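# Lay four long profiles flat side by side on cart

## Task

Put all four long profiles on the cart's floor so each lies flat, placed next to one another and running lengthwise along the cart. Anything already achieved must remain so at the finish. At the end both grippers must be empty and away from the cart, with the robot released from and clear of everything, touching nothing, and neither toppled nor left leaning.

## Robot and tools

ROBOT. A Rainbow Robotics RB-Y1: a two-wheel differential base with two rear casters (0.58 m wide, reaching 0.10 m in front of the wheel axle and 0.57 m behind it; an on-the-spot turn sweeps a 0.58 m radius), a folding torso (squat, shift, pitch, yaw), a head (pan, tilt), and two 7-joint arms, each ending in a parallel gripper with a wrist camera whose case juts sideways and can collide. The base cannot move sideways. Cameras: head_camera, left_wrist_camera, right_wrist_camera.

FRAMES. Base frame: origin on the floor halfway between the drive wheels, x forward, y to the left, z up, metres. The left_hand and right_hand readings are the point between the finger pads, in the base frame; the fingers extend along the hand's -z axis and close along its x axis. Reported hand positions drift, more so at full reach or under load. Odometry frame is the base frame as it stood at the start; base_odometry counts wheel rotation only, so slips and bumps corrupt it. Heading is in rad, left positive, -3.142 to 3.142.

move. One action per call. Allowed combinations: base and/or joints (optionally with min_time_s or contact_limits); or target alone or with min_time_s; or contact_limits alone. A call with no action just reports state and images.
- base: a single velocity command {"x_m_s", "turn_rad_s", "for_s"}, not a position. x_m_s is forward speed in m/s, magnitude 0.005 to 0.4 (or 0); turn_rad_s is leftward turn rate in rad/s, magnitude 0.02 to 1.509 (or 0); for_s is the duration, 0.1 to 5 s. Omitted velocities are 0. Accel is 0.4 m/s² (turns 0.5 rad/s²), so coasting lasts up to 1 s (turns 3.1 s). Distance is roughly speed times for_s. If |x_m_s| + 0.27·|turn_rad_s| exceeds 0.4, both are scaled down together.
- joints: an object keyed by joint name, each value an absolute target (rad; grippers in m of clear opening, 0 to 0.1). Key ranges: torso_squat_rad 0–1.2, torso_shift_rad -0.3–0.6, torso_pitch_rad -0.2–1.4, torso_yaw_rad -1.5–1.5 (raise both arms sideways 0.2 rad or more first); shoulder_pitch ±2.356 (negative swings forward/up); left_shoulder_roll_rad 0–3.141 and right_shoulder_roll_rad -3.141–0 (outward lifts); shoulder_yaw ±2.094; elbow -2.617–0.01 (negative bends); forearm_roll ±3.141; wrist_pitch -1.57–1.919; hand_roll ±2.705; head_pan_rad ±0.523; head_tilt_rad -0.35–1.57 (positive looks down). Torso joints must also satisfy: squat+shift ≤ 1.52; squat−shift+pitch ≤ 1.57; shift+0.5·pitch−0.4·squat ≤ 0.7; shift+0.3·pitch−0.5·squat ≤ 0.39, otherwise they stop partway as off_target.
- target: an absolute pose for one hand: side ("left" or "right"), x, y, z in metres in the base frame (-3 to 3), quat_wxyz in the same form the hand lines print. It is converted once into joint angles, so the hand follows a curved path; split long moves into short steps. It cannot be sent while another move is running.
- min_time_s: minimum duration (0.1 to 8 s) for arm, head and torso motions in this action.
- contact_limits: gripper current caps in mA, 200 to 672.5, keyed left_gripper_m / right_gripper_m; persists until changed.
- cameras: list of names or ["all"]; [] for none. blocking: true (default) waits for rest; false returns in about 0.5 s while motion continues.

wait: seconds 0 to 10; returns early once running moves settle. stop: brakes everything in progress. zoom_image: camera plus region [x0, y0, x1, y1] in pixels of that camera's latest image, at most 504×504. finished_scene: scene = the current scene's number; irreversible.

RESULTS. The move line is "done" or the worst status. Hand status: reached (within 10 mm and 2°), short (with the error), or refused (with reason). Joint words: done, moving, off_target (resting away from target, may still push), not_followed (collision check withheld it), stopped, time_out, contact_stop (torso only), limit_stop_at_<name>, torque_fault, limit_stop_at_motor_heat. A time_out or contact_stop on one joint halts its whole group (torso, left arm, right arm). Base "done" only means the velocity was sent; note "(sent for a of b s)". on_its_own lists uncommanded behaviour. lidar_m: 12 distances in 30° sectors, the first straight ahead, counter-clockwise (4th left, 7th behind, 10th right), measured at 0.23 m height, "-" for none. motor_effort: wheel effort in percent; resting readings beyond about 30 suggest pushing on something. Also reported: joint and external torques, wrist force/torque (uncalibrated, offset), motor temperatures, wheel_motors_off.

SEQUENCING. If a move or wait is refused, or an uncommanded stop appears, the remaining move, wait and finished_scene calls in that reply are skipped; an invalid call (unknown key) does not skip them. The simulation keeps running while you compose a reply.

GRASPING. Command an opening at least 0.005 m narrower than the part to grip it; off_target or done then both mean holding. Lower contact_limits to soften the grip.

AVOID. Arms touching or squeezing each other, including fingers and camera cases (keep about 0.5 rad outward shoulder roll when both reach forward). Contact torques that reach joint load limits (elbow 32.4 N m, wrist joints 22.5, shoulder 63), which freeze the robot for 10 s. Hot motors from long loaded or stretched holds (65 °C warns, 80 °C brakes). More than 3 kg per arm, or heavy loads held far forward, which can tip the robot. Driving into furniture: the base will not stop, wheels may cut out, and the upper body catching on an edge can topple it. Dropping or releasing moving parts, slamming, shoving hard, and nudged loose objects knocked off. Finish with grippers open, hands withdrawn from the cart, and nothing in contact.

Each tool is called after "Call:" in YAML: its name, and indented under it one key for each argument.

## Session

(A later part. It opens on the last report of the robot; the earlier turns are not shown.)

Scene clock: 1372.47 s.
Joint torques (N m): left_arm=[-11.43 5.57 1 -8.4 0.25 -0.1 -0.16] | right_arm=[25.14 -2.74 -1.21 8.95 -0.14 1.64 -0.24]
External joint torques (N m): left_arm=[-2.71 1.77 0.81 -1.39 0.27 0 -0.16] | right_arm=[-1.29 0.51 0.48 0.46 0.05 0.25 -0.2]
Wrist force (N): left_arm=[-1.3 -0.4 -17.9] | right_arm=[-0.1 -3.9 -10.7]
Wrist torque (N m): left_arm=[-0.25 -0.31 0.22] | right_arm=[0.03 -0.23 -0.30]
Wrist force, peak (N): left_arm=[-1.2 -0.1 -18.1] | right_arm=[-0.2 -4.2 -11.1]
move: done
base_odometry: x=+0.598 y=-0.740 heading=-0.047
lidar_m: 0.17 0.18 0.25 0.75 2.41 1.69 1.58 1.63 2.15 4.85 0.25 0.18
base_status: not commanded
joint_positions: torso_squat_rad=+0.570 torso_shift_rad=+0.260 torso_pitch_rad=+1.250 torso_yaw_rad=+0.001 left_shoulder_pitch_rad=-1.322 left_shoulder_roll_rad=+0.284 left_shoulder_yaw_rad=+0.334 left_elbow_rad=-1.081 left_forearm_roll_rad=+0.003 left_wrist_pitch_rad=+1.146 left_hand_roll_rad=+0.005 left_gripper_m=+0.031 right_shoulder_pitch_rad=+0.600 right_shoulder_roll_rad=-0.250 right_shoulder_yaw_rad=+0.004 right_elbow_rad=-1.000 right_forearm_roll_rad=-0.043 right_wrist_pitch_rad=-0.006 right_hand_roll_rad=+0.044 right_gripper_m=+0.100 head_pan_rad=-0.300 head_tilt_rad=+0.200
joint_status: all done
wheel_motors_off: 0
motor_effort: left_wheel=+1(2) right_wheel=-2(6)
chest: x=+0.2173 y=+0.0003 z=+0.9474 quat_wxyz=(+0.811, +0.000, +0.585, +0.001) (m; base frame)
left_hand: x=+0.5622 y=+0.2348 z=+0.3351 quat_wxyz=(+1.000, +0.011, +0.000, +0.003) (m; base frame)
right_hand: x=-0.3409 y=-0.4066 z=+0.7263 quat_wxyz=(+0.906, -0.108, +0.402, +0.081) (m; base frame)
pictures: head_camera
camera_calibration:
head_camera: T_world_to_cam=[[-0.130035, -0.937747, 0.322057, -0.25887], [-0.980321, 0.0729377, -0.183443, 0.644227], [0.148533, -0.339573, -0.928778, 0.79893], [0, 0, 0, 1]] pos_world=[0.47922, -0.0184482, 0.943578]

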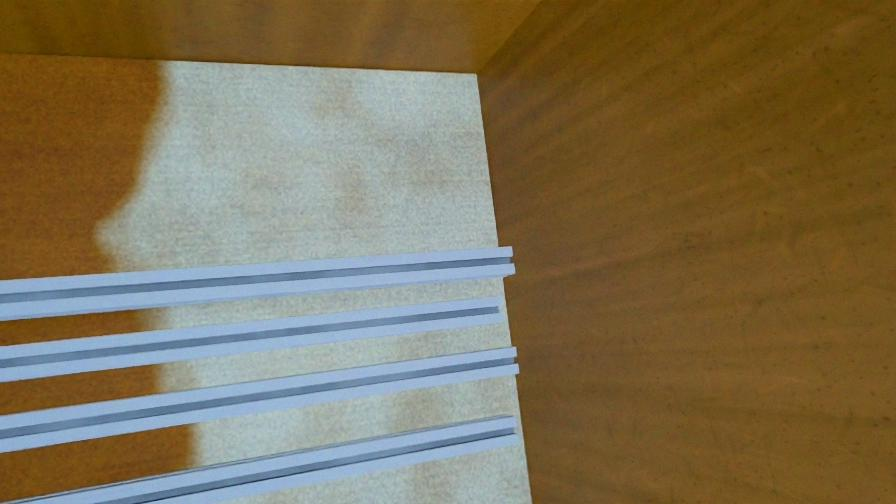

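Call:
move:
  target: {"side":"left","x":0.563,"y":0.237,"z":0.317,"quat_wxyz":[0.99995,0.010,0,0.002]}
  min_time_s: 1

Call:
move:
  target: {"side":"left","x":0.563,"y":0.237,"z":0.306,"quat_wxyz":[0.99995,0.010,0,0.002]}
  min_time_s: 1
  cameras: ["head_camera","left_wrist_camera"]

Call:
move:
  joints: {"head_pan_rad":0.52,"head_tilt_rad":0.4}
  cameras: ["head_camera"]

Call:
zoom_image:
  camera: "head_camera"
  region: [100, 40, 400, 260]

Scene clock: 1381.00 s.
Joint torques (N m): left_arm=[-11.68 5.39 0.88 -7.84 0.18 0.17 -0.13] | right_arm=[25.3 -3.08 -1.17 9.02 -0.25 1.54 -0.33]
External joint torques (N m): left_arm=[-2.62 1.32 0.69 -1.3 0.19 0.27 -0.13] | right_arm=[-1.13 0.16 0.52 0.52 -0.06 0.15 -0.29]
Wrist force (N): left_arm=[-1.3 0.1 -17.5] | right_arm=[0.0 -4.4 -10.8]
Wrist torque (N m): left_arm=[-0.21 -0.29 0.24] | right_arm=[0.10 -0.20 -0.29]
Wrist force, peak (N): left_arm=[-1.6 -0.7 -18.3] | right_arm=[0.0 -4.1 -11.1]
move: done
base_odometry: x=+0.598 y=-0.740 heading=-0.047
lidar_m: 0.17 0.18 0.26 0.75 2.42 1.69 1.59 1.64 2.15 4.86 0.25 0.17
base_status: not commanded
joint_positions: torso_squat_rad=+0.570 torso_shift_rad=+0.260 torso_pitch_rad=+1.250 torso_yaw_rad=+0.001 left_shoulder_pitch_rad=-1.369 left_shoulder_roll_rad=+0.304 left_shoulder_yaw_rad=+0.338 left_elbow_rad=-0.932 left_forearm_roll_rad=+0.009 left_wrist_pitch_rad=+1.048 left_hand_roll_rad=-0.001 left_gripper_m=+0.031 right_shoulder_pitch_rad=+0.600 right_shoulder_roll_rad=-0.250 right_shoulder_yaw_rad=+0.004 right_elbow_rad=-1.000 right_forearm_roll_rad=-0.043 right_wrist_pitch_rad=-0.006 right_hand_roll_rad=+0.044 right_gripper_m=+0.100 head_pan_rad=-0.300 head_tilt_rad=+0.200
joint_status: all done
wheel_motors_off: 0
motor_effort: left_wheel=+1(2) right_wheel=-2(6)
chest: x=+0.2173 y=+0.0003 z=+0.9474 quat_wxyz=(+0.811, +0.000, +0.585, +0.001) (m; base frame)
left_hand: x=+0.5620 y=+0.2368 z=+0.3172 quat_wxyz=(+1.000, +0.010, +0.000, +0.002) (m; base frame)
left_hand_status: reached (checked arc, planned for 1.0 s): 1 mm and 0.0 deg off.
right_hand: x=-0.3409 y=-0.4066 z=+0.7263 quat_wxyz=(+0.906, -0.108, +0.402, +0.081) (m; base frame)
camera_calibration:
head_camera: T_world_to_cam=[[-0.130035, -0.937747, 0.322057, -0.25887], [-0.980321, 0.0729377, -0.183443, 0.644227], [0.148533, -0.339573, -0.928778, 0.79893], [0, 0, 0, 1]] pos_world=[0.47922, -0.0184482, 0.943578]
left_wrist_camera: T_world_to_cam=[[0.999115, 0.0240624, 0.0345113, -0.578757], [0.00557242, -0.888757, 0.458345, 0.0938799], [0.0417011, -0.457747, -0.888104, 0.445462], [0, 0, 0, 1]] pos_world=[0.559145, 0.301272, 0.372561]
right_wrist_camera: T_world_to_cam=[[-0.673194, -0.0435699, 0.738181, -0.781662], [0.119952, 0.978607, 0.167153, 0.347582], [-0.729672, 0.201073, -0.653566, 0.38176], [0, 0, 0, 1]] pos_world=[-0.289344, -0.450965, 0.768415]

Scene clock: 1382.33 s.
Joint torques (N m): left_arm=[-12.65 5.39 1.02 -7.54 -0.03 0.13 0.22] | right_arm=[25.33 -3.44 -1.07 8.79 -0.02 1.61 -0.15]
External joint torques (N m): left_arm=[-3.27 1.2 0.86 -1.37 -0.01 0.23 0.22] | right_arm=[-1.1 -0.2 0.62 0.3 0.18 0.22 -0.11]
Wrist force (N): left_arm=[-1.6 -0.2 -17.9] | right_arm=[-0.1 -4.3 -10.7]
Wrist torque (N m): left_arm=[-0.23 -0.32 0.22] | right_arm=[0.08 -0.23 -0.29]
Wrist force, peak (N): left_arm=[-1.3 -0.4 -18.2] | right_arm=[0.1 -4.1 -11.3]
move: done
base_odometry: x=+0.598 y=-0.740 heading=-0.047
lidar_m: 0.17 0.18 0.25 0.75 2.42 1.69 1.58 1.63 2.16 4.85 0.25 0.18
base_status: not commanded
joint_positions: torso_squat_rad=+0.570 torso_shift_rad=+0.260 torso_pitch_rad=+1.250 torso_yaw_rad=+0.001 left_shoulder_pitch_rad=-1.410 left_shoulder_roll_rad=+0.319 left_shoulder_yaw_rad=+0.339 left_elbow_rad=-0.818 left_forearm_roll_rad=+0.009 left_wrist_pitch_rad=+0.978 left_hand_roll_rad=-0.001 left_gripper_m=+0.031 right_shoulder_pitch_rad=+0.600 right_shoulder_roll_rad=-0.250 right_shoulder_yaw_rad=+0.004 right_elbow_rad=-1.000 right_forearm_roll_rad=-0.043 right_wrist_pitch_rad=-0.006 right_hand_roll_rad=+0.044 right_gripper_m=+0.100 head_pan_rad=-0.300 head_tilt_rad=+0.200
joint_status: all done
wheel_motors_off: 0
motor_effort: left_wheel=+2(2) right_wheel=-4(5)
chest: x=+0.2173 y=+0.0003 z=+0.9474 quat_wxyz=(+0.811, +0.000, +0.585, +0.001) (m; base frame)
left_hand: x=+0.5621 y=+0.2368 z=+0.3059 quat_wxyz=(+1.000, +0.010, +0.000, +0.002) (m; base frame)
left_hand_status: reached (checked arc, planned for 1.0 s): 1 mm and 0.0 deg off.
right_hand: x=-0.3409 y=-0.4066 z=+0.7263 quat_wxyz=(+0.906, -0.108, +0.402, +0.081) (m; base frame)
pictures: head_camera, left_wrist_camera
camera_calibration:
head_camera: T_world_to_cam=[[-0.130035, -0.937747, 0.322057, -0.25887], [-0.980321, 0.0729377, -0.183443, 0.644227], [0.148533, -0.339573, -0.928778, 0.79893], [0, 0, 0, 1]] pos_world=[0.47922, -0.0184482, 0.943578]
left_wrist_camera: T_world_to_cam=[[0.999131, 0.0238906, 0.0341532, -0.578395], [0.00558209, -0.888737, 0.458383, 0.0990334], [0.0413043, -0.457794, -0.888098, 0.435653], [0, 0, 0, 1]] pos_world=[0.559346, 0.301272, 0.361261]

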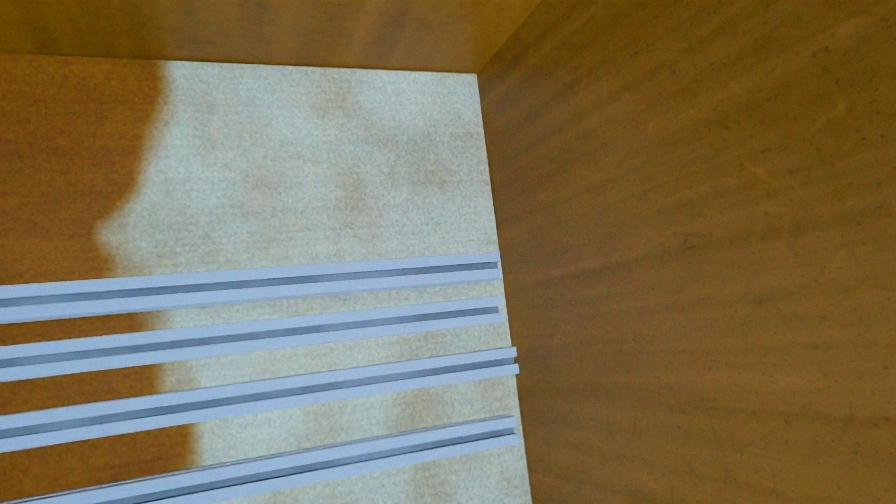

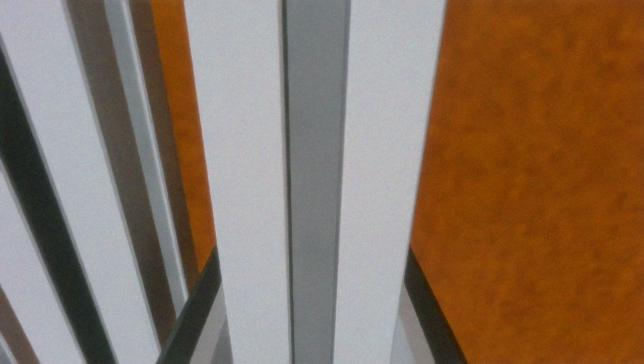

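Scene clock: 1383.57 s.
Joint torques (N m): left_arm=[-12.61 5.99 1.14 -7.46 0.08 0.21 -0.03] | right_arm=[24.88 -3.08 -0.85 8.74 -0.05 1.54 -0.29]
External joint torques (N m): left_arm=[-3.23 1.8 0.98 -1.29 0.09 0.3 -0.03] | right_arm=[-1.55 0.16 0.84 0.25 0.14 0.15 -0.25]
Wrist force (N): left_arm=[-1.6 -0.2 -17.7] | right_arm=[0.0 -4.2 -10.8]
Wrist torque (N m): left_arm=[-0.25 -0.34 0.23] | right_arm=[0.07 -0.22 -0.29]
Wrist force, peak (N): left_arm=[-1.3 0.0 -18.1] | right_arm=[-0.2 -4.2 -11.0]
move: done
base_odometry: x=+0.598 y=-0.740 heading=-0.047
lidar_m: 0.17 0.19 0.26 0.76 2.41 1.69 1.59 1.62 2.15 4.86 0.25 0.18
base_status: not commanded
joint_positions: torso_squat_rad=+0.570 torso_shift_rad=+0.260 torso_pitch_rad=+1.250 torso_yaw_rad=+0.001 left_shoulder_pitch_rad=-1.410 left_shoulder_roll_rad=+0.319 left_shoulder_yaw_rad=+0.339 left_elbow_rad=-0.818 left_forearm_roll_rad=+0.009 left_wrist_pitch_rad=+0.978 left_hand_roll_rad=-0.001 left_gripper_m=+0.031 right_shoulder_pitch_rad=+0.600 right_shoulder_roll_rad=-0.250 right_shoulder_yaw_rad=+0.004 right_elbow_rad=-1.000 right_forearm_roll_rad=-0.043 right_wrist_pitch_rad=-0.006 right_hand_roll_rad=+0.044 right_gripper_m=+0.100 head_pan_rad=+0.520 head_tilt_rad=+0.400
joint_status: all done
wheel_motors_off: 0
motor_effort: left_wheel=+1(2) right_wheel=-4(5)
chest: x=+0.2173 y=+0.0003 z=+0.9474 quat_wxyz=(+0.811, +0.000, +0.585, +0.001) (m; base frame)
left_hand: x=+0.5621 y=+0.2368 z=+0.3059 quat_wxyz=(+1.000, +0.010, +0.000, +0.002) (m; base frame)
right_hand: x=-0.3409 y=-0.4066 z=+0.7263 quat_wxyz=(+0.906, -0.108, +0.402, +0.081) (m; base frame)
pictures: head_camera
camera_calibration:
head_camera: T_world_to_cam=[[0.130395, -0.894971, -0.426643, 0.374116], [-0.989425, -0.145034, 0.00184165, 0.464788], [-0.0635261, 0.421891, -0.904418, 0.862319], [0, 0, 0, 1]] pos_world=[0.465869, 0.0384284, 0.938655]

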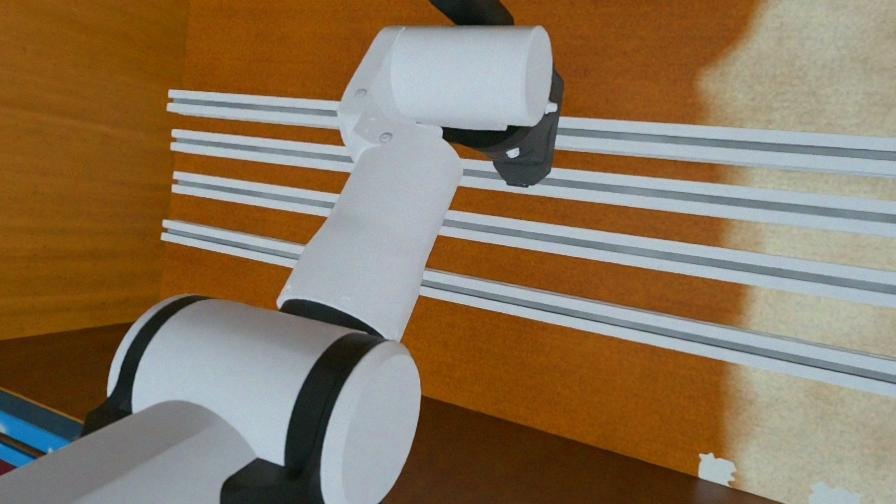

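Scaled by 1.680 from the camera's 896x504 image, which has a finer 1280x720 frame.

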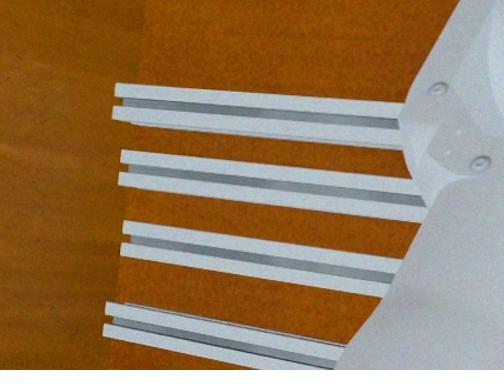

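Call:
move:
  target: {"side":"left","x":0.563,"y":0.237,"z":0.303,"quat_wxyz":[0.99995,0.010,0,0.002]}
  min_time_s: 1

Call:
move:
  target: {"side":"left","x":0.563,"y":0.237,"z":0.301,"quat_wxyz":[0.99995,0.010,0,0.002]}
  min_time_s: 1
  cameras: ["left_wrist_camera"]

Scene clock: 1391.97 s.
Joint torques (N m): left_arm=[-13.42 6.72 0.72 -7.25 0.07 -2.9 0.38] | right_arm=[24.92 -2.53 -1.11 8.85 -0.04 1.51 -0.14]
External joint torques (N m): left_arm=[-3.94 2.49 0.56 -1.19 0.08 -2.8 0.38] | right_arm=[-1.51 0.71 0.58 0.36 0.16 0.12 -0.1]
Wrist force (N): left_arm=[-13.9 -1.0 9.9] | right_arm=[0.0 -4.2 -10.6]
Wrist torque (N m): left_arm=[-0.44 -0.42 0.11] | right_arm=[0.07 -0.21 -0.27]
Wrist force, peak (N): left_arm=[-1.6 -0.2 -18.2] | right_arm=[0.0 -4.3 -11.0]
move: done
base_odometry: x=+0.598 y=-0.740 heading=-0.047
lidar_m: 0.17 0.18 0.26 0.75 2.41 1.69 1.58 1.62 2.15 4.85 0.25 0.18
base_status: not commanded
joint_positions: torso_squat_rad=+0.570 torso_shift_rad=+0.260 torso_pitch_rad=+1.250 torso_yaw_rad=+0.001 left_shoulder_pitch_rad=-1.422 left_shoulder_roll_rad=+0.323 left_shoulder_yaw_rad=+0.339 left_elbow_rad=-0.785 left_forearm_roll_rad=+0.009 left_wrist_pitch_rad=+0.958 left_hand_roll_rad=-0.001 left_gripper_m=+0.031 right_shoulder_pitch_rad=+0.600 right_shoulder_roll_rad=-0.250 right_shoulder_yaw_rad=+0.004 right_elbow_rad=-1.000 right_forearm_roll_rad=-0.043 right_wrist_pitch_rad=-0.006 right_hand_roll_rad=+0.044 right_gripper_m=+0.100 head_pan_rad=+0.520 head_tilt_rad=+0.400
joint_status: all done
wheel_motors_off: 0
motor_effort: left_wheel=+1(2) right_wheel=-3(6)
chest: x=+0.2171 y=+0.0003 z=+0.9476 quat_wxyz=(+0.811, +0.000, +0.585, +0.001) (m; base frame)
left_hand: x=+0.5619 y=+0.2368 z=+0.3032 quat_wxyz=(+1.000, +0.010, +0.001, +0.002) (m; base frame)
left_hand_status: reached (checked arc, planned for 1.0 s): 1 mm and 0.1 deg off.
right_hand: x=-0.3410 y=-0.4066 z=+0.7262 quat_wxyz=(+0.906, -0.108, +0.401, +0.081) (m; base frame)
camera_calibration:
head_camera: T_world_to_cam=[[0.130561, -0.89493, -0.426678, 0.37418], [-0.989429, -0.145014, 0.00139836, 0.465005], [-0.0631258, 0.421985, -0.904403, 0.862281], [0, 0, 0, 1]] pos_world=[0.465668, 0.0384281, 0.938854]
left_wrist_camera: T_world_to_cam=[[0.999146, 0.0238927, 0.0337044, -0.577852], [0.00578594, -0.888694, 0.458465, 0.100116], [0.0409068, -0.457879, -0.888073, 0.433507], [0, 0, 0, 1]] pos_world=[0.559046, 0.301272, 0.358562]
right_wrist_camera: T_world_to_cam=[[-0.673471, -0.0436345, 0.737925, -0.781567], [0.119838, 0.978606, 0.167237, 0.347513], [-0.729435, 0.201061, -0.653834, 0.381891], [0, 0, 0, 1]] pos_world=[-0.289443, -0.450965, 0.768314]

Scene clock: 1393.30 s.
Joint torques (N m): left_arm=[-10 5.24 0.75 -4.02 -0.19 -4.73 0.42] | right_arm=[25.04 -3.4 -1.11 8.95 -0.07 1.41 -0.3]
External joint torques (N m): left_arm=[-0.38 0.95 0.6 1.95 -0.17 -4.63 0.42] | right_arm=[-1.39 -0.15 0.58 0.46 0.12 0.02 -0.26]
Wrist force (N): left_arm=[-22.1 -1.2 42.6] | right_arm=[-0.2 -3.9 -10.8]
Wrist torque (N m): left_arm=[-0.67 -0.80 0.08] | right_arm=[0.03 -0.22 -0.28]
Wrist force, peak (N): left_arm=[-22.9 -0.5 42.8] | right_arm=[0.1 -4.4 -11.1]
move: done
base_odometry: x=+0.598 y=-0.740 heading=-0.046
lidar_m: 0.17 0.19 0.26 0.76 2.41 1.69 1.59 1.62 2.15 4.85 0.25 0.18
base_status: not commanded
joint_positions: torso_squat_rad=+0.570 torso_shift_rad=+0.259 torso_pitch_rad=+1.249 torso_yaw_rad=+0.001 left_shoulder_pitch_rad=-1.434 left_shoulder_roll_rad=+0.327 left_shoulder_yaw_rad=+0.339 left_elbow_rad=-0.756 left_forearm_roll_rad=+0.009 left_wrist_pitch_rad=+0.942 left_hand_roll_rad=-0.001 left_gripper_m=+0.031 right_shoulder_pitch_rad=+0.600 right_shoulder_roll_rad=-0.250 right_shoulder_yaw_rad=+0.004 right_elbow_rad=-1.000 right_forearm_roll_rad=-0.043 right_wrist_pitch_rad=-0.006 right_hand_roll_rad=+0.044 right_gripper_m=+0.100 head_pan_rad=+0.520 head_tilt_rad=+0.400
joint_status: all done
wheel_motors_off: 0
motor_effort: left_wheel=+4(5) right_wheel=-2(6)
chest: x=+0.2167 y=+0.0002 z=+0.9480 quat_wxyz=(+0.811, +0.000, +0.585, +0.001) (m; base frame)
left_hand: x=+0.5630 y=+0.2368 z=+0.3021 quat_wxyz=(+1.000, +0.010, +0.000, +0.002) (m; base frame)
left_hand_status: reached (checked arc, planned for 1.0 s): 1 mm and 0.0 deg off.
right_hand: x=-0.3411 y=-0.4066 z=+0.7258 quat_wxyz=(+0.906, -0.108, +0.401, +0.081) (m; base frame)
pictures: left_wrist_camera
camera_calibration:
left_wrist_camera: T_world_to_cam=[[0.999084, 0.0238808, 0.0354975, -0.579415], [0.00496114, -0.888787, 0.458294, 0.101167], [0.0424941, -0.457699, -0.888091, 0.431549], [0, 0, 0, 1]] pos_world=[0.560045, 0.301272, 0.357459]

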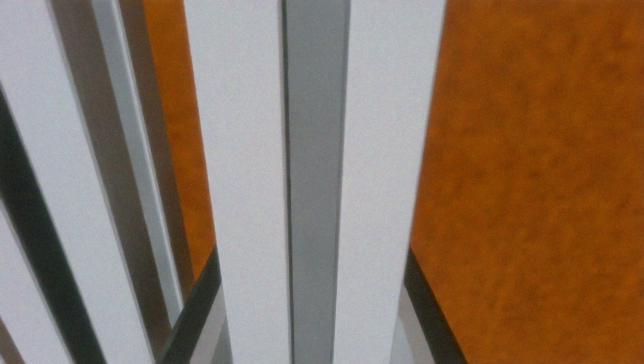

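Contact. Open.

Call:
move:
  joints: {"left_gripper_m":0.048}
  cameras: ["left_wrist_camera"]

Scene clock: 1396.23 s.
Joint torques (N m): left_arm=[-10.01 5.17 0.56 -4.35 -0.12 -4.1 0.4] | right_arm=[25.45 -3 -1.64 8.87 -0.12 1.57 -0.3]
External joint torques (N m): left_arm=[-0.39 0.87 0.42 1.62 -0.11 -3.99 0.4] | right_arm=[-0.97 0.25 0.05 0.39 0.08 0.19 -0.26]
Wrist force (N): left_arm=[-21.1 0.7 40.2] | right_arm=[-0.2 -4.2 -10.7]
Wrist torque (N m): left_arm=[-0.62 -1.02 0.10] | right_arm=[0.07 -0.23 -0.29]
Wrist force, peak (N): left_arm=[-24.7 0.5 47.5] | right_arm=[0.1 -4.2 -11.2]
move: done
base_odometry: x=+0.598 y=-0.740 heading=-0.046
lidar_m: 0.17 0.18 0.26 0.75 2.40 1.69 1.59 1.62 2.16 4.84 0.24 0.18
base_status: not commanded
joint_positions: torso_squat_rad=+0.570 torso_shift_rad=+0.259 torso_pitch_rad=+1.249 torso_yaw_rad=+0.002 left_shoulder_pitch_rad=-1.435 left_shoulder_roll_rad=+0.327 left_shoulder_yaw_rad=+0.339 left_elbow_rad=-0.756 left_forearm_roll_rad=+0.009 left_wrist_pitch_rad=+0.941 left_hand_roll_rad=-0.001 left_gripper_m=+0.048 right_shoulder_pitch_rad=+0.600 right_shoulder_roll_rad=-0.250 right_shoulder_yaw_rad=+0.004 right_elbow_rad=-1.000 right_forearm_roll_rad=-0.043 right_wrist_pitch_rad=-0.006 right_hand_roll_rad=+0.044 right_gripper_m=+0.100 head_pan_rad=+0.520 head_tilt_rad=+0.400
joint_status: all done
wheel_motors_off: 0
motor_effort: left_wheel=+9(10) right_wheel=+0(4)
chest: x=+0.2167 y=+0.0002 z=+0.9480 quat_wxyz=(+0.811, +0.000, +0.585, +0.001) (m; base frame)
left_hand: x=+0.5631 y=+0.2370 z=+0.3022 quat_wxyz=(+1.000, +0.010, -0.001, +0.002) (m; base frame)
right_hand: x=-0.3411 y=-0.4066 z=+0.7257 quat_wxyz=(+0.906, -0.108, +0.401, +0.081) (m; base frame)
pictures: left_wrist_camera
camera_calibration:
left_wrist_camera: T_world_to_cam=[[0.999072, 0.0239124, 0.0358147, -0.579643], [0.00485538, -0.888911, 0.458055, 0.101434], [0.0427893, -0.457456, -0.888202, 0.431615], [0, 0, 0, 1]] pos_world=[0.560144, 0.301472, 0.357659]

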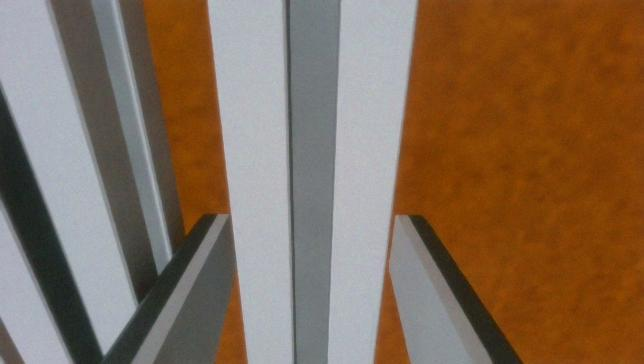

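Call:
move:
  target: {"side":"left","x":0.563,"y":0.237,"z":0.315,"quat_wxyz":[1,0.005,0,0.002]}
  min_time_s: 1
  cameras: ["left_wrist_camera"]

Scene clock: 1403.97 s.
Joint torques (N m): left_arm=[-8.4 3 0.66 -7.16 0.15 0.42 -0.13] | right_arm=[25.15 -2.81 -1.11 9.06 0.1 1.45 -0.25]
External joint torques (N m): left_arm=[0.81 -1.21 0.47 -0.73 0.15 0.52 -0.13] | right_arm=[-1.28 0.43 0.58 0.57 0.3 0.06 -0.21]
Wrist force (N): left_arm=[-1.4 -0.2 -8.4] | right_arm=[-0.5 -4.1 -10.6]
Wrist torque (N m): left_arm=[-0.23 -0.29 0.21] | right_arm=[0.07 -0.26 -0.28]
Wrist force, peak (N): left_arm=[-21.4 0.7 40.2] | right_arm=[-0.1 -4.0 -11.3]
move: done
base_odometry: x=+0.598 y=-0.740 heading=-0.047
lidar_m: 0.17 0.17 0.25 0.76 2.41 1.69 1.59 1.63 2.15 4.85 0.26 0.18
base_status: not commanded
joint_positions: torso_squat_rad=+0.570 torso_shift_rad=+0.260 torso_pitch_rad=+1.250 torso_yaw_rad=+0.001 left_shoulder_pitch_rad=-1.386 left_shoulder_roll_rad=+0.313 left_shoulder_yaw_rad=+0.345 left_elbow_rad=-0.891 left_forearm_roll_rad=+0.022 left_wrist_pitch_rad=+1.028 left_hand_roll_rad=-0.015 left_gripper_m=+0.048 right_shoulder_pitch_rad=+0.600 right_shoulder_roll_rad=-0.250 right_shoulder_yaw_rad=+0.004 right_elbow_rad=-1.000 right_forearm_roll_rad=-0.043 right_wrist_pitch_rad=-0.006 right_hand_roll_rad=+0.044 right_gripper_m=+0.100 head_pan_rad=+0.520 head_tilt_rad=+0.400
joint_status: all done
wheel_motors_off: 0
motor_effort: left_wheel=+5(10) right_wheel=-1(2)
chest: x=+0.2171 y=+0.0002 z=+0.9477 quat_wxyz=(+0.811, +0.000, +0.585, +0.001) (m; base frame)
left_hand: x=+0.5628 y=+0.2369 z=+0.3142 quat_wxyz=(+1.000, +0.005, +0.001, +0.002) (m; base frame)
left_hand_status: reached (checked arc, planned for 1.0 s): 1 mm and 0.1 deg off.
right_hand: x=-0.3410 y=-0.4066 z=+0.7261 quat_wxyz=(+0.906, -0.108, +0.401, +0.081) (m; base frame)
pictures: left_wrist_camera
camera_calibration:
left_wrist_camera: T_world_to_cam=[[0.999179, 0.0242565, 0.032442, -0.578881], [0.00629968, -0.884194, 0.467077, 0.0911579], [0.0400146, -0.46649, -0.883621, 0.444463], [0, 0, 0, 1]] pos_world=[0.560047, 0.30198, 0.368939]

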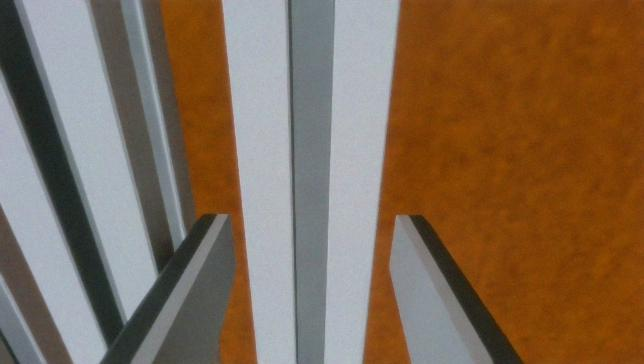

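Call:
move:
  target: {"side":"left","x":0.563,"y":0.236,"z":0.42,"quat_wxyz":[1,0,0,0]}
  min_time_s: 1.5
  cameras: ["left_wrist_camera"]

Call:
move:
  joints: {"torso_squat_rad":0.7,"torso_shift_rad":0.2,"torso_pitch_rad":1.0,"head_pan_rad":0,"head_tilt_rad":0.4}
  min_time_s: 1.5

Call:
move:
  target: {"side":"left","x":0.52,"y":0.22,"z":0.70,"quat_wxyz":[0.9239,0,-0.3827,0]}
  min_time_s: 2.5

Call:
move:
  target: {"side":"left","x":0.45,"y":0.22,"z":0.80,"quat_wxyz":[0.7071,0,-0.7071,0]}
  min_time_s: 2
  cameras: ["all"]

Scene clock: 1410.33 s.
Joint torques (N m): left_arm=[-7.26 2.42 1.63 -8.47 0.12 -0.16 -0.15] | right_arm=[24.78 -3.46 -1.14 9 0.04 1.43 -0.33]
External joint torques (N m): left_arm=[0.61 -1.23 1.31 -0.31 0.11 -0.07 -0.15] | right_arm=[-1.65 -0.22 0.55 0.51 0.23 0.04 -0.29]
Wrist force (N): left_arm=[-1.2 -0.2 -8.8] | right_arm=[-0.2 -4.1 -11.0]
Wrist torque (N m): left_arm=[-0.27 -0.26 0.22] | right_arm=[0.05 -0.24 -0.28]
Wrist force, peak (N): left_arm=[4.9 -0.3 -11.6] | right_arm=[0.0 -4.3 -11.2]
move: done
base_odometry: x=+0.598 y=-0.740 heading=-0.047
lidar_m: 0.16 0.17 0.26 0.75 2.42 1.70 1.58 1.63 2.13 4.85 0.24 0.18
base_status: not commanded
joint_positions: torso_squat_rad=+0.570 torso_shift_rad=+0.260 torso_pitch_rad=+1.250 torso_yaw_rad=+0.001 left_shoulder_pitch_rad=-1.209 left_shoulder_roll_rad=+0.253 left_shoulder_yaw_rad=+0.346 left_elbow_rad=-1.564 left_forearm_roll_rad=+0.032 left_wrist_pitch_rad=+1.515 left_hand_roll_rad=-0.021 left_gripper_m=+0.048 right_shoulder_pitch_rad=+0.600 right_shoulder_roll_rad=-0.250 right_shoulder_yaw_rad=+0.004 right_elbow_rad=-1.000 right_forearm_roll_rad=-0.043 right_wrist_pitch_rad=-0.006 right_hand_roll_rad=+0.044 right_gripper_m=+0.100 head_pan_rad=+0.520 head_tilt_rad=+0.400
joint_status: all done
wheel_motors_off: 0
motor_effort: left_wheel=+2(5) right_wheel=-2(4)
chest: x=+0.2171 y=+0.0002 z=+0.9476 quat_wxyz=(+0.811, +0.000, +0.585, +0.001) (m; base frame)
left_hand: x=+0.5631 y=+0.2361 z=+0.4198 quat_wxyz=(+1.000, +0.000, +0.001, +0.000) (m; base frame)
left_hand_status: reached (checked arc, planned for 1.5 s): 0 mm and 0.1 deg off.
right_hand: x=-0.3410 y=-0.4066 z=+0.7261 quat_wxyz=(+0.906, -0.108, +0.401, +0.081) (m; base frame)
pictures: left_wrist_camera
camera_calibration:
left_wrist_camera: T_world_to_cam=[[0.999234, 0.0207968, 0.0331508, -0.582111], [0.0025159, -0.879492, 0.475906, 0.0383923], [0.0390532, -0.475458, -0.878871, 0.53806], [0, 0, 0, 1]] pos_world=[0.560556, 0.301697, 0.473911]

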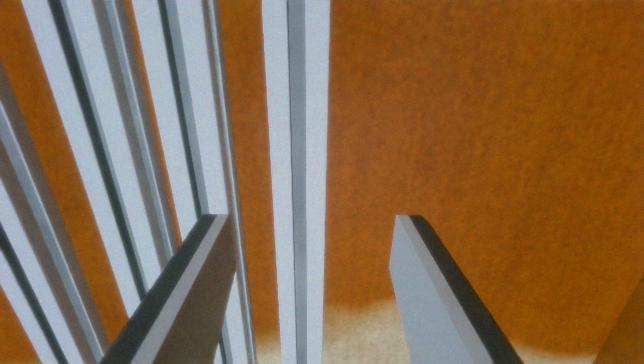

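Scene clock: 1412.13 s.
Joint torques (N m): left_arm=[-12.54 4.34 0.72 -8.74 0.03 -0.42 0.03] | right_arm=[23.73 -4.55 -1.6 7.11 0.01 0.94 -0.23]
External joint torques (N m): left_arm=[-0.12 -0.84 0.46 0.03 0.01 0.13 0.04] | right_arm=[-1.23 0.13 0.61 0.35 0.16 -0.08 -0.2]
Wrist force (N): left_arm=[-2.4 -0.1 -8.4] | right_arm=[-1.2 -3.5 -11.8]
Wrist torque (N m): left_arm=[-0.27 -0.30 0.23] | right_arm=[0.02 -0.26 -0.28]
Wrist force, peak (N): left_arm=[-2.7 -0.2 -9.1] | right_arm=[-1.3 -3.6 -12.3]
move: done
base_odometry: x=+0.598 y=-0.740 heading=-0.047
lidar_m: 0.16 0.18 0.25 0.74 2.40 1.70 1.59 1.63 2.15 4.85 0.25 0.19
base_status: not commanded
joint_positions: torso_squat_rad=+0.700 torso_shift_rad=+0.200 torso_pitch_rad=+1.000 torso_yaw_rad=+0.001 left_shoulder_pitch_rad=-1.209 left_shoulder_roll_rad=+0.253 left_shoulder_yaw_rad=+0.346 left_elbow_rad=-1.564 left_forearm_roll_rad=+0.032 left_wrist_pitch_rad=+1.515 left_hand_roll_rad=-0.021 left_gripper_m=+0.048 right_shoulder_pitch_rad=+0.600 right_shoulder_roll_rad=-0.250 right_shoulder_yaw_rad=+0.004 right_elbow_rad=-1.000 right_forearm_roll_rad=-0.043 right_wrist_pitch_rad=-0.006 right_hand_roll_rad=+0.044 right_gripper_m=+0.100 head_pan_rad=+0.000 head_tilt_rad=+0.400
joint_status: all done
wheel_motors_off: 0
motor_effort: left_wheel=+2(2) right_wheel=-2(4)
chest: x=+0.1388 y=+0.0002 z=+0.9724 quat_wxyz=(+0.878, +0.000, +0.480, +0.001) (m; base frame)
left_hand: x=+0.6044 y=+0.2361 z=+0.5464 quat_wxyz=(+0.992, +0.000, -0.124, +0.000) (m; base frame)
right_hand: x=-0.3473 y=-0.4066 z=+0.6198 quat_wxyz=(+0.949, -0.118, +0.285, +0.067) (m; base frame)
camera_calibration:
head_camera: T_world_to_cam=[[-0.0398009, -0.9983, 0.0425888, -0.026577], [-0.975552, 0.0296037, -0.217768, 0.599265], [0.216136, -0.0502149, -0.975071, 0.907715], [0, 0, 0, 1]] pos_world=[0.387366, 0.00130851, 1.01672]
left_wrist_camera: T_world_to_cam=[[0.96004, 0.0208948, 0.279083, -0.738339], [-0.115103, -0.879485, 0.461798, 0.0568624], [0.255099, -0.475468, -0.841935, 0.496899], [0, 0, 0, 1]] pos_world=[0.588622, 0.301696, 0.598156]
right_wrist_camera: T_world_to_cam=[[-0.835012, -0.0437204, 0.548492, -0.646062], [0.0747594, 0.97858, 0.191815, 0.335152], [-0.545129, 0.201173, -0.813857, 0.470966], [0, 0, 0, 1]] pos_world=[-0.307788, -0.450964, 0.673372]

Scene clock: 1414.97 s.
Joint torques (N m): left_arm=[-2.51 -1.19 -2.24 -9.24 -0.5 -1.58 -0.26] | right_arm=[23.61 -4.12 -1.3 7.06 0.04 1.22 -0.31]
External joint torques (N m): left_arm=[0.87 -1.57 -1.87 -0.38 -0.6 -0.2 -0.23] | right_arm=[-1.35 0.57 0.92 0.3 0.19 0.21 -0.28]
Wrist force (N): left_arm=[-5.1 0.1 -7.0] | right_arm=[-1.3 -3.9 -12.0]
Wrist torque (N m): left_arm=[-0.25 -0.43 0.26] | right_arm=[0.05 -0.26 -0.27]
Wrist force, peak (N): left_arm=[-3.4 0.1 -8.7] | right_arm=[-1.2 -3.6 -12.4]
move: done
base_odometry: x=+0.598 y=-0.740 heading=-0.047
lidar_m: 0.17 0.18 0.26 0.75 2.43 1.70 1.59 1.62 2.14 4.85 0.24 0.19
base_status: not commanded
joint_positions: torso_squat_rad=+0.700 torso_shift_rad=+0.200 torso_pitch_rad=+1.000 torso_yaw_rad=+0.001 left_shoulder_pitch_rad=-0.637 left_shoulder_roll_rad=+0.000 left_shoulder_yaw_rad=+0.228 left_elbow_rad=-2.552 left_forearm_roll_rad=-0.001 left_wrist_pitch_rad=+1.361 left_hand_roll_rad=-0.067 left_gripper_m=+0.048 right_shoulder_pitch_rad=+0.600 right_shoulder_roll_rad=-0.250 right_shoulder_yaw_rad=+0.004 right_elbow_rad=-1.000 right_forearm_roll_rad=-0.043 right_wrist_pitch_rad=-0.006 right_hand_roll_rad=+0.044 right_gripper_m=+0.100 head_pan_rad=+0.000 head_tilt_rad=+0.400
joint_status: all done
wheel_motors_off: 0
motor_effort: left_wheel=+2(3) right_wheel=-3(4)
chest: x=+0.1388 y=+0.0002 z=+0.9724 quat_wxyz=(+0.878, +0.000, +0.480, +0.001) (m; base frame)
left_hand: x=+0.5200 y=+0.2201 z=+0.7000 quat_wxyz=(+0.924, +0.000, -0.382, +0.000) (m; base frame)
left_hand_status: reached (checked arc, planned for 2.5 s): 0 mm and 0.0 deg off.
right_hand: x=-0.3473 y=-0.4066 z=+0.6198 quat_wxyz=(+0.949, -0.118, +0.285, +0.067) (m; base frame)
camera_calibration:
head_camera: T_world_to_cam=[[-0.0398009, -0.9983, 0.0425888, -0.026577], [-0.975552, 0.0296037, -0.217768, 0.599265], [0.216136, -0.0502149, -0.975071, 0.907715], [0, 0, 0, 1]] pos_world=[0.387366, 0.00130851, 1.01672]
left_wrist_camera: T_world_to_cam=[[0.682608, 0.0207535, 0.73049, -0.871562], [-0.33509, -0.879429, 0.338111, 0.163094], [0.649431, -0.475577, -0.593351, 0.261114], [0, 0, 0, 1]] pos_world=[0.480011, 0.285697, 0.736456]
right_wrist_camera: T_world_to_cam=[[-0.835012, -0.0437204, 0.548492, -0.646062], [0.0747594, 0.97858, 0.191815, 0.335152], [-0.545129, 0.201173, -0.813857, 0.470966], [0, 0, 0, 1]] pos_world=[-0.307788, -0.450964, 0.673372]

Scene clock: 1417.30 s.
Joint torques (N m): left_arm=[4.58 1.23 -1.3 -9.87 0.18 -1.72 -0.22] | right_arm=[23.71 -4.74 -2.03 7.01 -0.15 1.08 -0.36]
External joint torques (N m): left_arm=[-0.11 0.89 -1.46 -0.14 0.21 0.11 -0.17] | right_arm=[-1.25 -0.05 0.18 0.25 0.01 0.06 -0.33]
Wrist force (N): left_arm=[-7.4 0.1 -2.3] | right_arm=[-1.6 -3.7 -12.0]
Wrist torque (N m): left_arm=[-0.24 -0.58 0.29] | right_arm=[0.04 -0.29 -0.28]
Wrist force, peak (N): left_arm=[-6.2 -0.7 -6.9] | right_arm=[-1.4 -3.7 -12.4]
move: done
base_odometry: x=+0.598 y=-0.740 heading=-0.047
lidar_m: 0.17 0.19 0.26 0.75 2.41 1.69 1.59 1.63 2.15 4.85 0.25 0.19
base_status: not commanded
joint_positions: torso_squat_rad=+0.700 torso_shift_rad=+0.200 torso_pitch_rad=+1.000 torso_yaw_rad=+0.001 left_shoulder_pitch_rad=+0.129 left_shoulder_roll_rad=+0.020 left_shoulder_yaw_rad=-0.053 left_elbow_rad=-2.547 left_forearm_roll_rad=+0.127 left_wrist_pitch_rad=-0.147 left_hand_roll_rad=-0.126 left_gripper_m=+0.048 right_shoulder_pitch_rad=+0.600 right_shoulder_roll_rad=-0.250 right_shoulder_yaw_rad=+0.004 right_elbow_rad=-1.000 right_forearm_roll_rad=-0.043 right_wrist_pitch_rad=-0.006 right_hand_roll_rad=+0.044 right_gripper_m=+0.100 head_pan_rad=+0.000 head_tilt_rad=+0.400
joint_status: all done
wheel_motors_off: 0
motor_effort: left_wheel=+2(3) right_wheel=+1(4)
chest: x=+0.1388 y=+0.0002 z=+0.9724 quat_wxyz=(+0.878, +0.000, +0.480, +0.001) (m; base frame)
left_hand: x=+0.4500 y=+0.2201 z=+0.8000 quat_wxyz=(+0.707, +0.000, -0.707, +0.000) (m; base frame)
left_hand_status: reached (checked arc, planned for 2.0 s): 0 mm and 0.0 deg off.
right_hand: x=-0.3473 y=-0.4066 z=+0.6198 quat_wxyz=(+0.949, -0.118, +0.285, +0.067) (m; base frame)
pictures: head_camera, left_wrist_camera, right_wrist_camera
camera_calibration:
head_camera: T_world_to_cam=[[-0.0398009, -0.9983, 0.0425888, -0.026577], [-0.975552, 0.0296037, -0.217768, 0.599265], [0.216136, -0.0502149, -0.975071, 0.907715], [0, 0, 0, 1]] pos_world=[0.387366, 0.00130851, 1.01672]
left_wrist_camera: T_world_to_cam=[[-0.0339161, 0.0208456, 0.999207, -0.789351], [-0.475626, -0.879645, 0.00220709, 0.437847], [0.878993, -0.475174, 0.0397488, -0.243927], [0, 0, 0, 1]] pos_world=[0.39589, 0.285696, 0.797455]
right_wrist_camera: T_world_to_cam=[[-0.835012, -0.0437204, 0.548492, -0.646062], [0.0747594, 0.97858, 0.191815, 0.335152], [-0.545129, 0.201173, -0.813857, 0.470966], [0, 0, 0, 1]] pos_world=[-0.307788, -0.450964, 0.673372]

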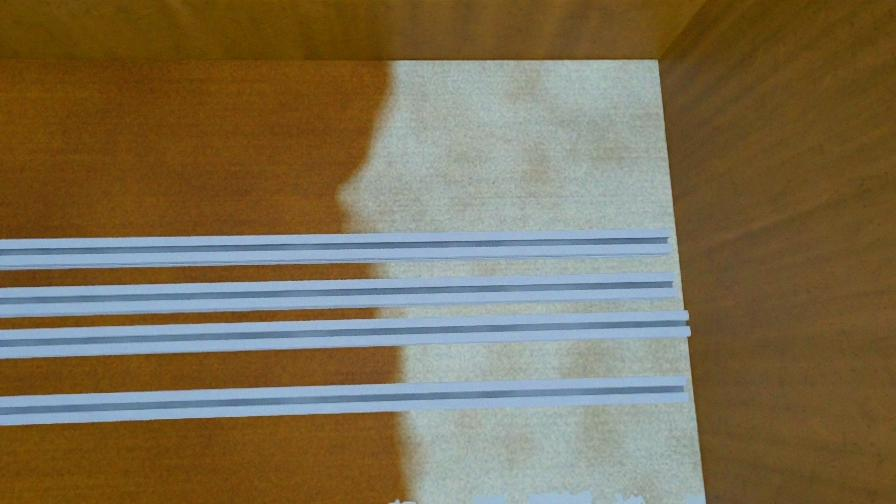

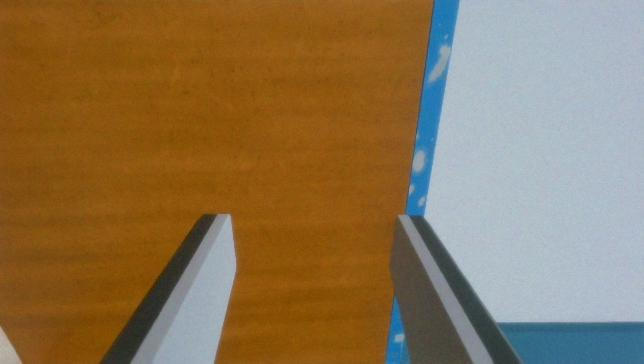

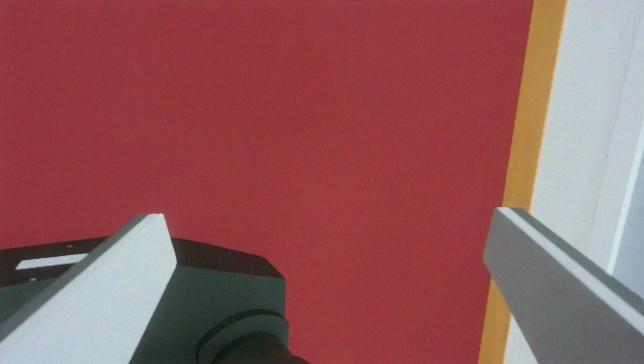

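Call:
zoom_image:
  camera: "head_camera"
  region: [560, 200, 740, 440]

Call:
move:
  joints: {"head_pan_rad":0.52,"head_tilt_rad":0.5}
  cameras: ["head_camera"]

Call:
zoom_image:
  camera: "head_camera"
  region: [0, 0, 500, 400]

Scaled by 2.100 from the camera's 896x504 image, which has a finer 1280x720 frame.

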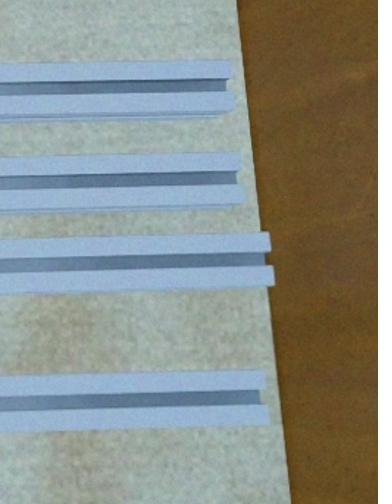

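Scene clock: 1423.60 s.
Joint torques (N m): left_arm=[5.28 1.57 -1.19 -9.68 0.02 -1.94 -0.04] | right_arm=[23.78 -4.28 -1.46 7.11 -0.07 1.08 -0.05]
External joint torques (N m): left_arm=[0.59 1.23 -1.35 0.05 0.05 -0.1 0.01] | right_arm=[-1.18 0.41 0.75 0.35 0.08 0.07 -0.02]
Wrist force (N): left_arm=[-7.0 -0.3 -2.3] | right_arm=[-1.6 -3.7 -12.0]
Wrist torque (N m): left_arm=[-0.17 -0.55 0.30] | right_arm=[0.03 -0.31 -0.27]
Wrist force, peak (N): left_arm=[-7.6 -0.1 -2.4] | right_arm=[-1.5 -3.5 -12.4]
move: done
base_odometry: x=+0.598 y=-0.740 heading=-0.047
lidar_m: 0.17 0.18 0.26 0.76 2.42 1.69 1.59 1.62 2.14 4.85 0.25 0.17
base_status: not commanded
joint_positions: torso_squat_rad=+0.700 torso_shift_rad=+0.200 torso_pitch_rad=+1.000 torso_yaw_rad=+0.001 left_shoulder_pitch_rad=+0.129 left_shoulder_roll_rad=+0.020 left_shoulder_yaw_rad=-0.053 left_elbow_rad=-2.547 left_forearm_roll_rad=+0.127 left_wrist_pitch_rad=-0.147 left_hand_roll_rad=-0.126 left_gripper_m=+0.048 right_shoulder_pitch_rad=+0.600 right_shoulder_roll_rad=-0.250 right_shoulder_yaw_rad=+0.004 right_elbow_rad=-1.000 right_forearm_roll_rad=-0.043 right_wrist_pitch_rad=-0.006 right_hand_roll_rad=+0.044 right_gripper_m=+0.100 head_pan_rad=+0.520 head_tilt_rad=+0.500
joint_status: all done
wheel_motors_off: 0
motor_effort: left_wheel=+1(2) right_wheel=-3(4)
chest: x=+0.1388 y=+0.0002 z=+0.9724 quat_wxyz=(+0.878, +0.000, +0.480, +0.001) (m; base frame)
left_hand: x=+0.4500 y=+0.2201 z=+0.8000 quat_wxyz=(+0.707, +0.000, -0.707, +0.000) (m; base frame)
right_hand: x=-0.3473 y=-0.4066 z=+0.6198 quat_wxyz=(+0.949, -0.118, +0.285, +0.067) (m; base frame)
pictures: head_camera
camera_calibration:
head_camera: T_world_to_cam=[[0.236607, -0.895312, -0.377403, 0.331211], [-0.969304, -0.190794, -0.15507, 0.530752], [0.06683, 0.402509, -0.912973, 0.889246], [0, 0, 0, 1]] pos_world=[0.376665, 0.0398718, 1.01916]

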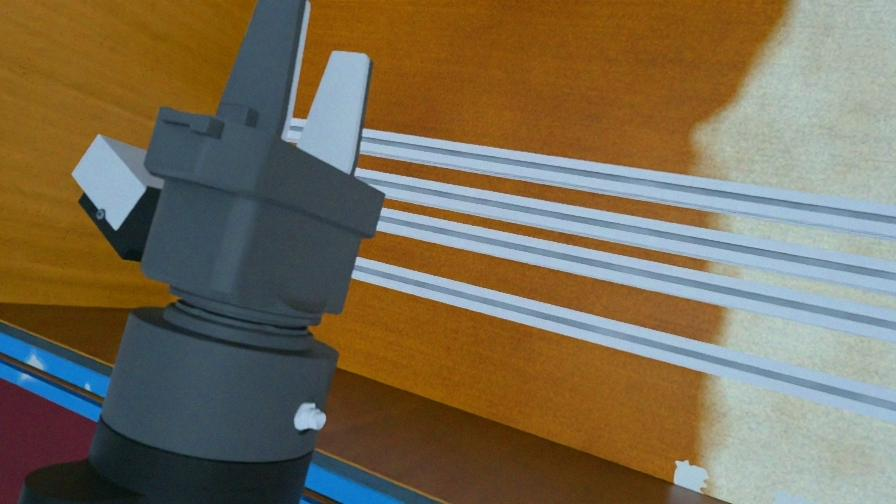

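Scaled by 1.008 from the camera's 896x504 image, which has a finer 1280x720 frame.

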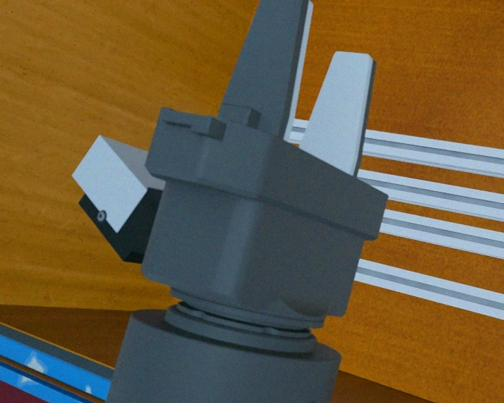

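Call:
move:
  base: {"x_m_s":-0.3,"for_s":2.2}
  cameras: ["head_camera"]

Call:
move:
  joints: {"torso_squat_rad":0.3,"torso_shift_rad":0.0,"torso_pitch_rad":0.3,"head_pan_rad":0,"head_tilt_rad":0.45}
  min_time_s: 3
  cameras: ["head_camera"]

Scene clock: 1434.00 s.
Joint torques (N m): left_arm=[4.8 0.93 -0.67 -9.88 0.11 -1.99 -0.19] | right_arm=[23.57 -4.89 -1.45 6.81 0.08 1.21 -0.09]
External joint torques (N m): left_arm=[0.11 0.6 -0.82 -0.15 0.14 -0.15 -0.13] | right_arm=[-1.39 -0.21 0.77 0.05 0.23 0.2 -0.06]
Wrist force (N): left_arm=[-6.9 0.0 -2.0] | right_arm=[-1.5 -3.8 -12.2]
Wrist torque (N m): left_arm=[-0.20 -0.52 0.31] | right_arm=[0.06 -0.29 -0.27]
Wrist force, peak (N): left_arm=[-7.8 -0.3 -2.4] | right_arm=[-1.7 -3.7 -12.5]
move: done
base_odometry: x=-0.062 y=-0.709 heading=-0.046
lidar_m: 0.83 0.88 1.21 4.56 1.42 1.00 0.93 0.95 1.26 3.03 2.45 0.87
base_status: done (sent for 2.2 of 2.2 s)
joint_positions: torso_squat_rad=+0.700 torso_shift_rad=+0.200 torso_pitch_rad=+1.000 torso_yaw_rad=+0.001 left_shoulder_pitch_rad=+0.129 left_shoulder_roll_rad=+0.020 left_shoulder_yaw_rad=-0.053 left_elbow_rad=-2.547 left_forearm_roll_rad=+0.127 left_wrist_pitch_rad=-0.147 left_hand_roll_rad=-0.126 left_gripper_m=+0.048 right_shoulder_pitch_rad=+0.600 right_shoulder_roll_rad=-0.250 right_shoulder_yaw_rad=+0.004 right_elbow_rad=-1.000 right_forearm_roll_rad=-0.043 right_wrist_pitch_rad=-0.006 right_hand_roll_rad=+0.044 right_gripper_m=+0.100 head_pan_rad=+0.520 head_tilt_rad=+0.500
joint_status: not commanded
wheel_motors_off: 0
motor_effort: left_wheel=+8(33) right_wheel=-4(28)
chest: x=+0.1387 y=+0.0002 z=+0.9724 quat_wxyz=(+0.878, +0.000, +0.479, +0.001) (m; base frame)
left_hand: x=+0.4500 y=+0.2201 z=+0.8000 quat_wxyz=(+0.707, +0.000, -0.707, +0.000) (m; base frame)
right_hand: x=-0.3473 y=-0.4066 z=+0.6198 quat_wxyz=(+0.949, -0.118, +0.285, +0.067) (m; base frame)
pictures: head_camera
camera_calibration:
head_camera: T_world_to_cam=[[0.236678, -0.895307, -0.37737, 0.33115], [-0.96928, -0.190822, -0.155187, 0.530863], [0.0669292, 0.402507, -0.912967, 0.889202], [0, 0, 0, 1]] pos_world=[0.376665, 0.0398718, 1.01916]

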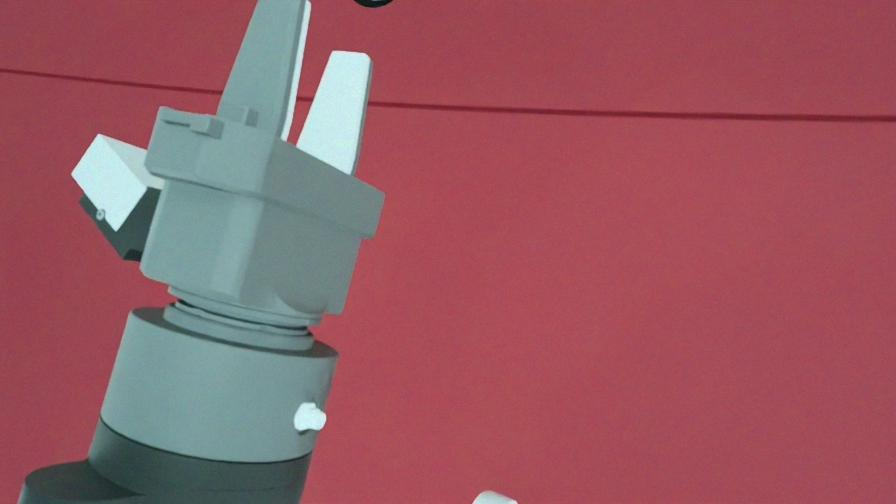

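Scene clock: 1437.43 s.
Joint torques (N m): left_arm=[-2.81 0.77 -0.46 -9.03 0.09 -1.48 0] | right_arm=[12.29 -7.47 -2.9 -0.3 0.25 -0.22 -0.27]
External joint torques (N m): left_arm=[0.24 0.67 -0.62 -0.12 0.11 -0.14 0.04] | right_arm=[-0.94 -0.5 -0.01 -0.42 0.24 0.06 -0.28]
Wrist force (N): left_arm=[-5.7 0.2 1.9] | right_arm=[-5.5 -3.2 -13.0]
Wrist torque (N m): left_arm=[-0.19 -0.47 0.29] | right_arm=[0.01 -0.50 -0.33]
Wrist force, peak (N): left_arm=[-7.7 0.3 -2.4] | right_arm=[-5.4 -3.1 -13.4]
move: done
base_odometry: x=-0.062 y=-0.709 heading=-0.046
lidar_m: 0.83 0.87 1.20 4.57 1.41 1.00 0.93 0.96 1.25 3.04 2.44 0.87
base_status: not commanded
joint_positions: torso_squat_rad=+0.300 torso_shift_rad=+0.000 torso_pitch_rad=+0.300 torso_yaw_rad=+0.001 left_shoulder_pitch_rad=+0.129 left_shoulder_roll_rad=+0.020 left_shoulder_yaw_rad=-0.053 left_elbow_rad=-2.547 left_forearm_roll_rad=+0.127 left_wrist_pitch_rad=-0.147 left_hand_roll_rad=-0.126 left_gripper_m=+0.048 right_shoulder_pitch_rad=+0.600 right_shoulder_roll_rad=-0.250 right_shoulder_yaw_rad=+0.004 right_elbow_rad=-1.000 right_forearm_roll_rad=-0.043 right_wrist_pitch_rad=-0.006 right_hand_roll_rad=+0.044 right_gripper_m=+0.100 head_pan_rad=+0.000 head_tilt_rad=+0.450
joint_status: all done
wheel_motors_off: 0
motor_effort: left_wheel=+10(11) right_wheel=-9(10)
chest: x=-0.1366 y=+0.0003 z=+1.2448 quat_wxyz=(+0.989, +0.000, +0.149, +0.001) (m; base frame)
left_hand: x=+0.2125 y=+0.2201 z=+1.3136 quat_wxyz=(+0.422, +0.000, -0.907, +0.000) (m; base frame)
right_hand: x=-0.2811 y=-0.4066 z=+0.6621 quat_wxyz=(+0.989, -0.133, -0.057, +0.022) (m; base frame)
pictures: head_camera
camera_calibration:
head_camera: T_world_to_cam=[[-0.0574557, -0.9983, 0.00981548, -0.0113212], [-0.644717, 0.0295955, -0.763848, 1.1123], [0.762259, -0.0502156, -0.645322, 0.906679], [0, 0, 0, 1]] pos_world=[0.025344, 0.00130849, 1.43484]

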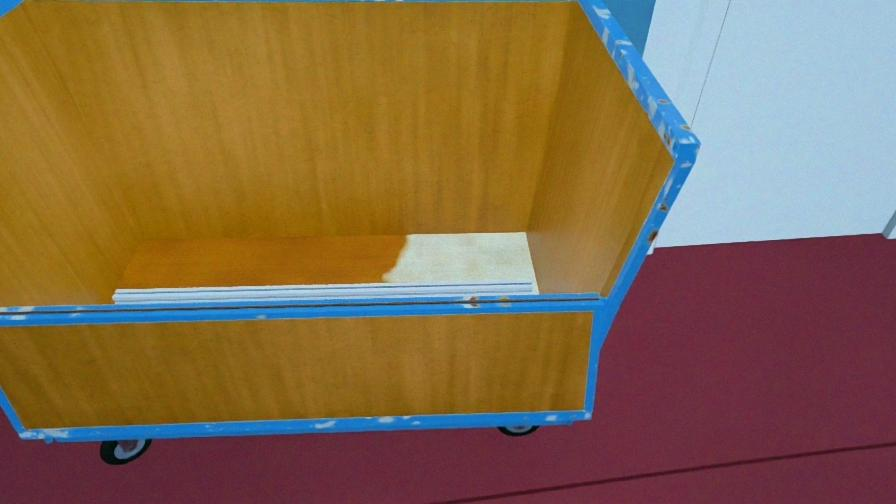

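Call:
finished_scene:
  scene: 1

The scene is finished: the task was done.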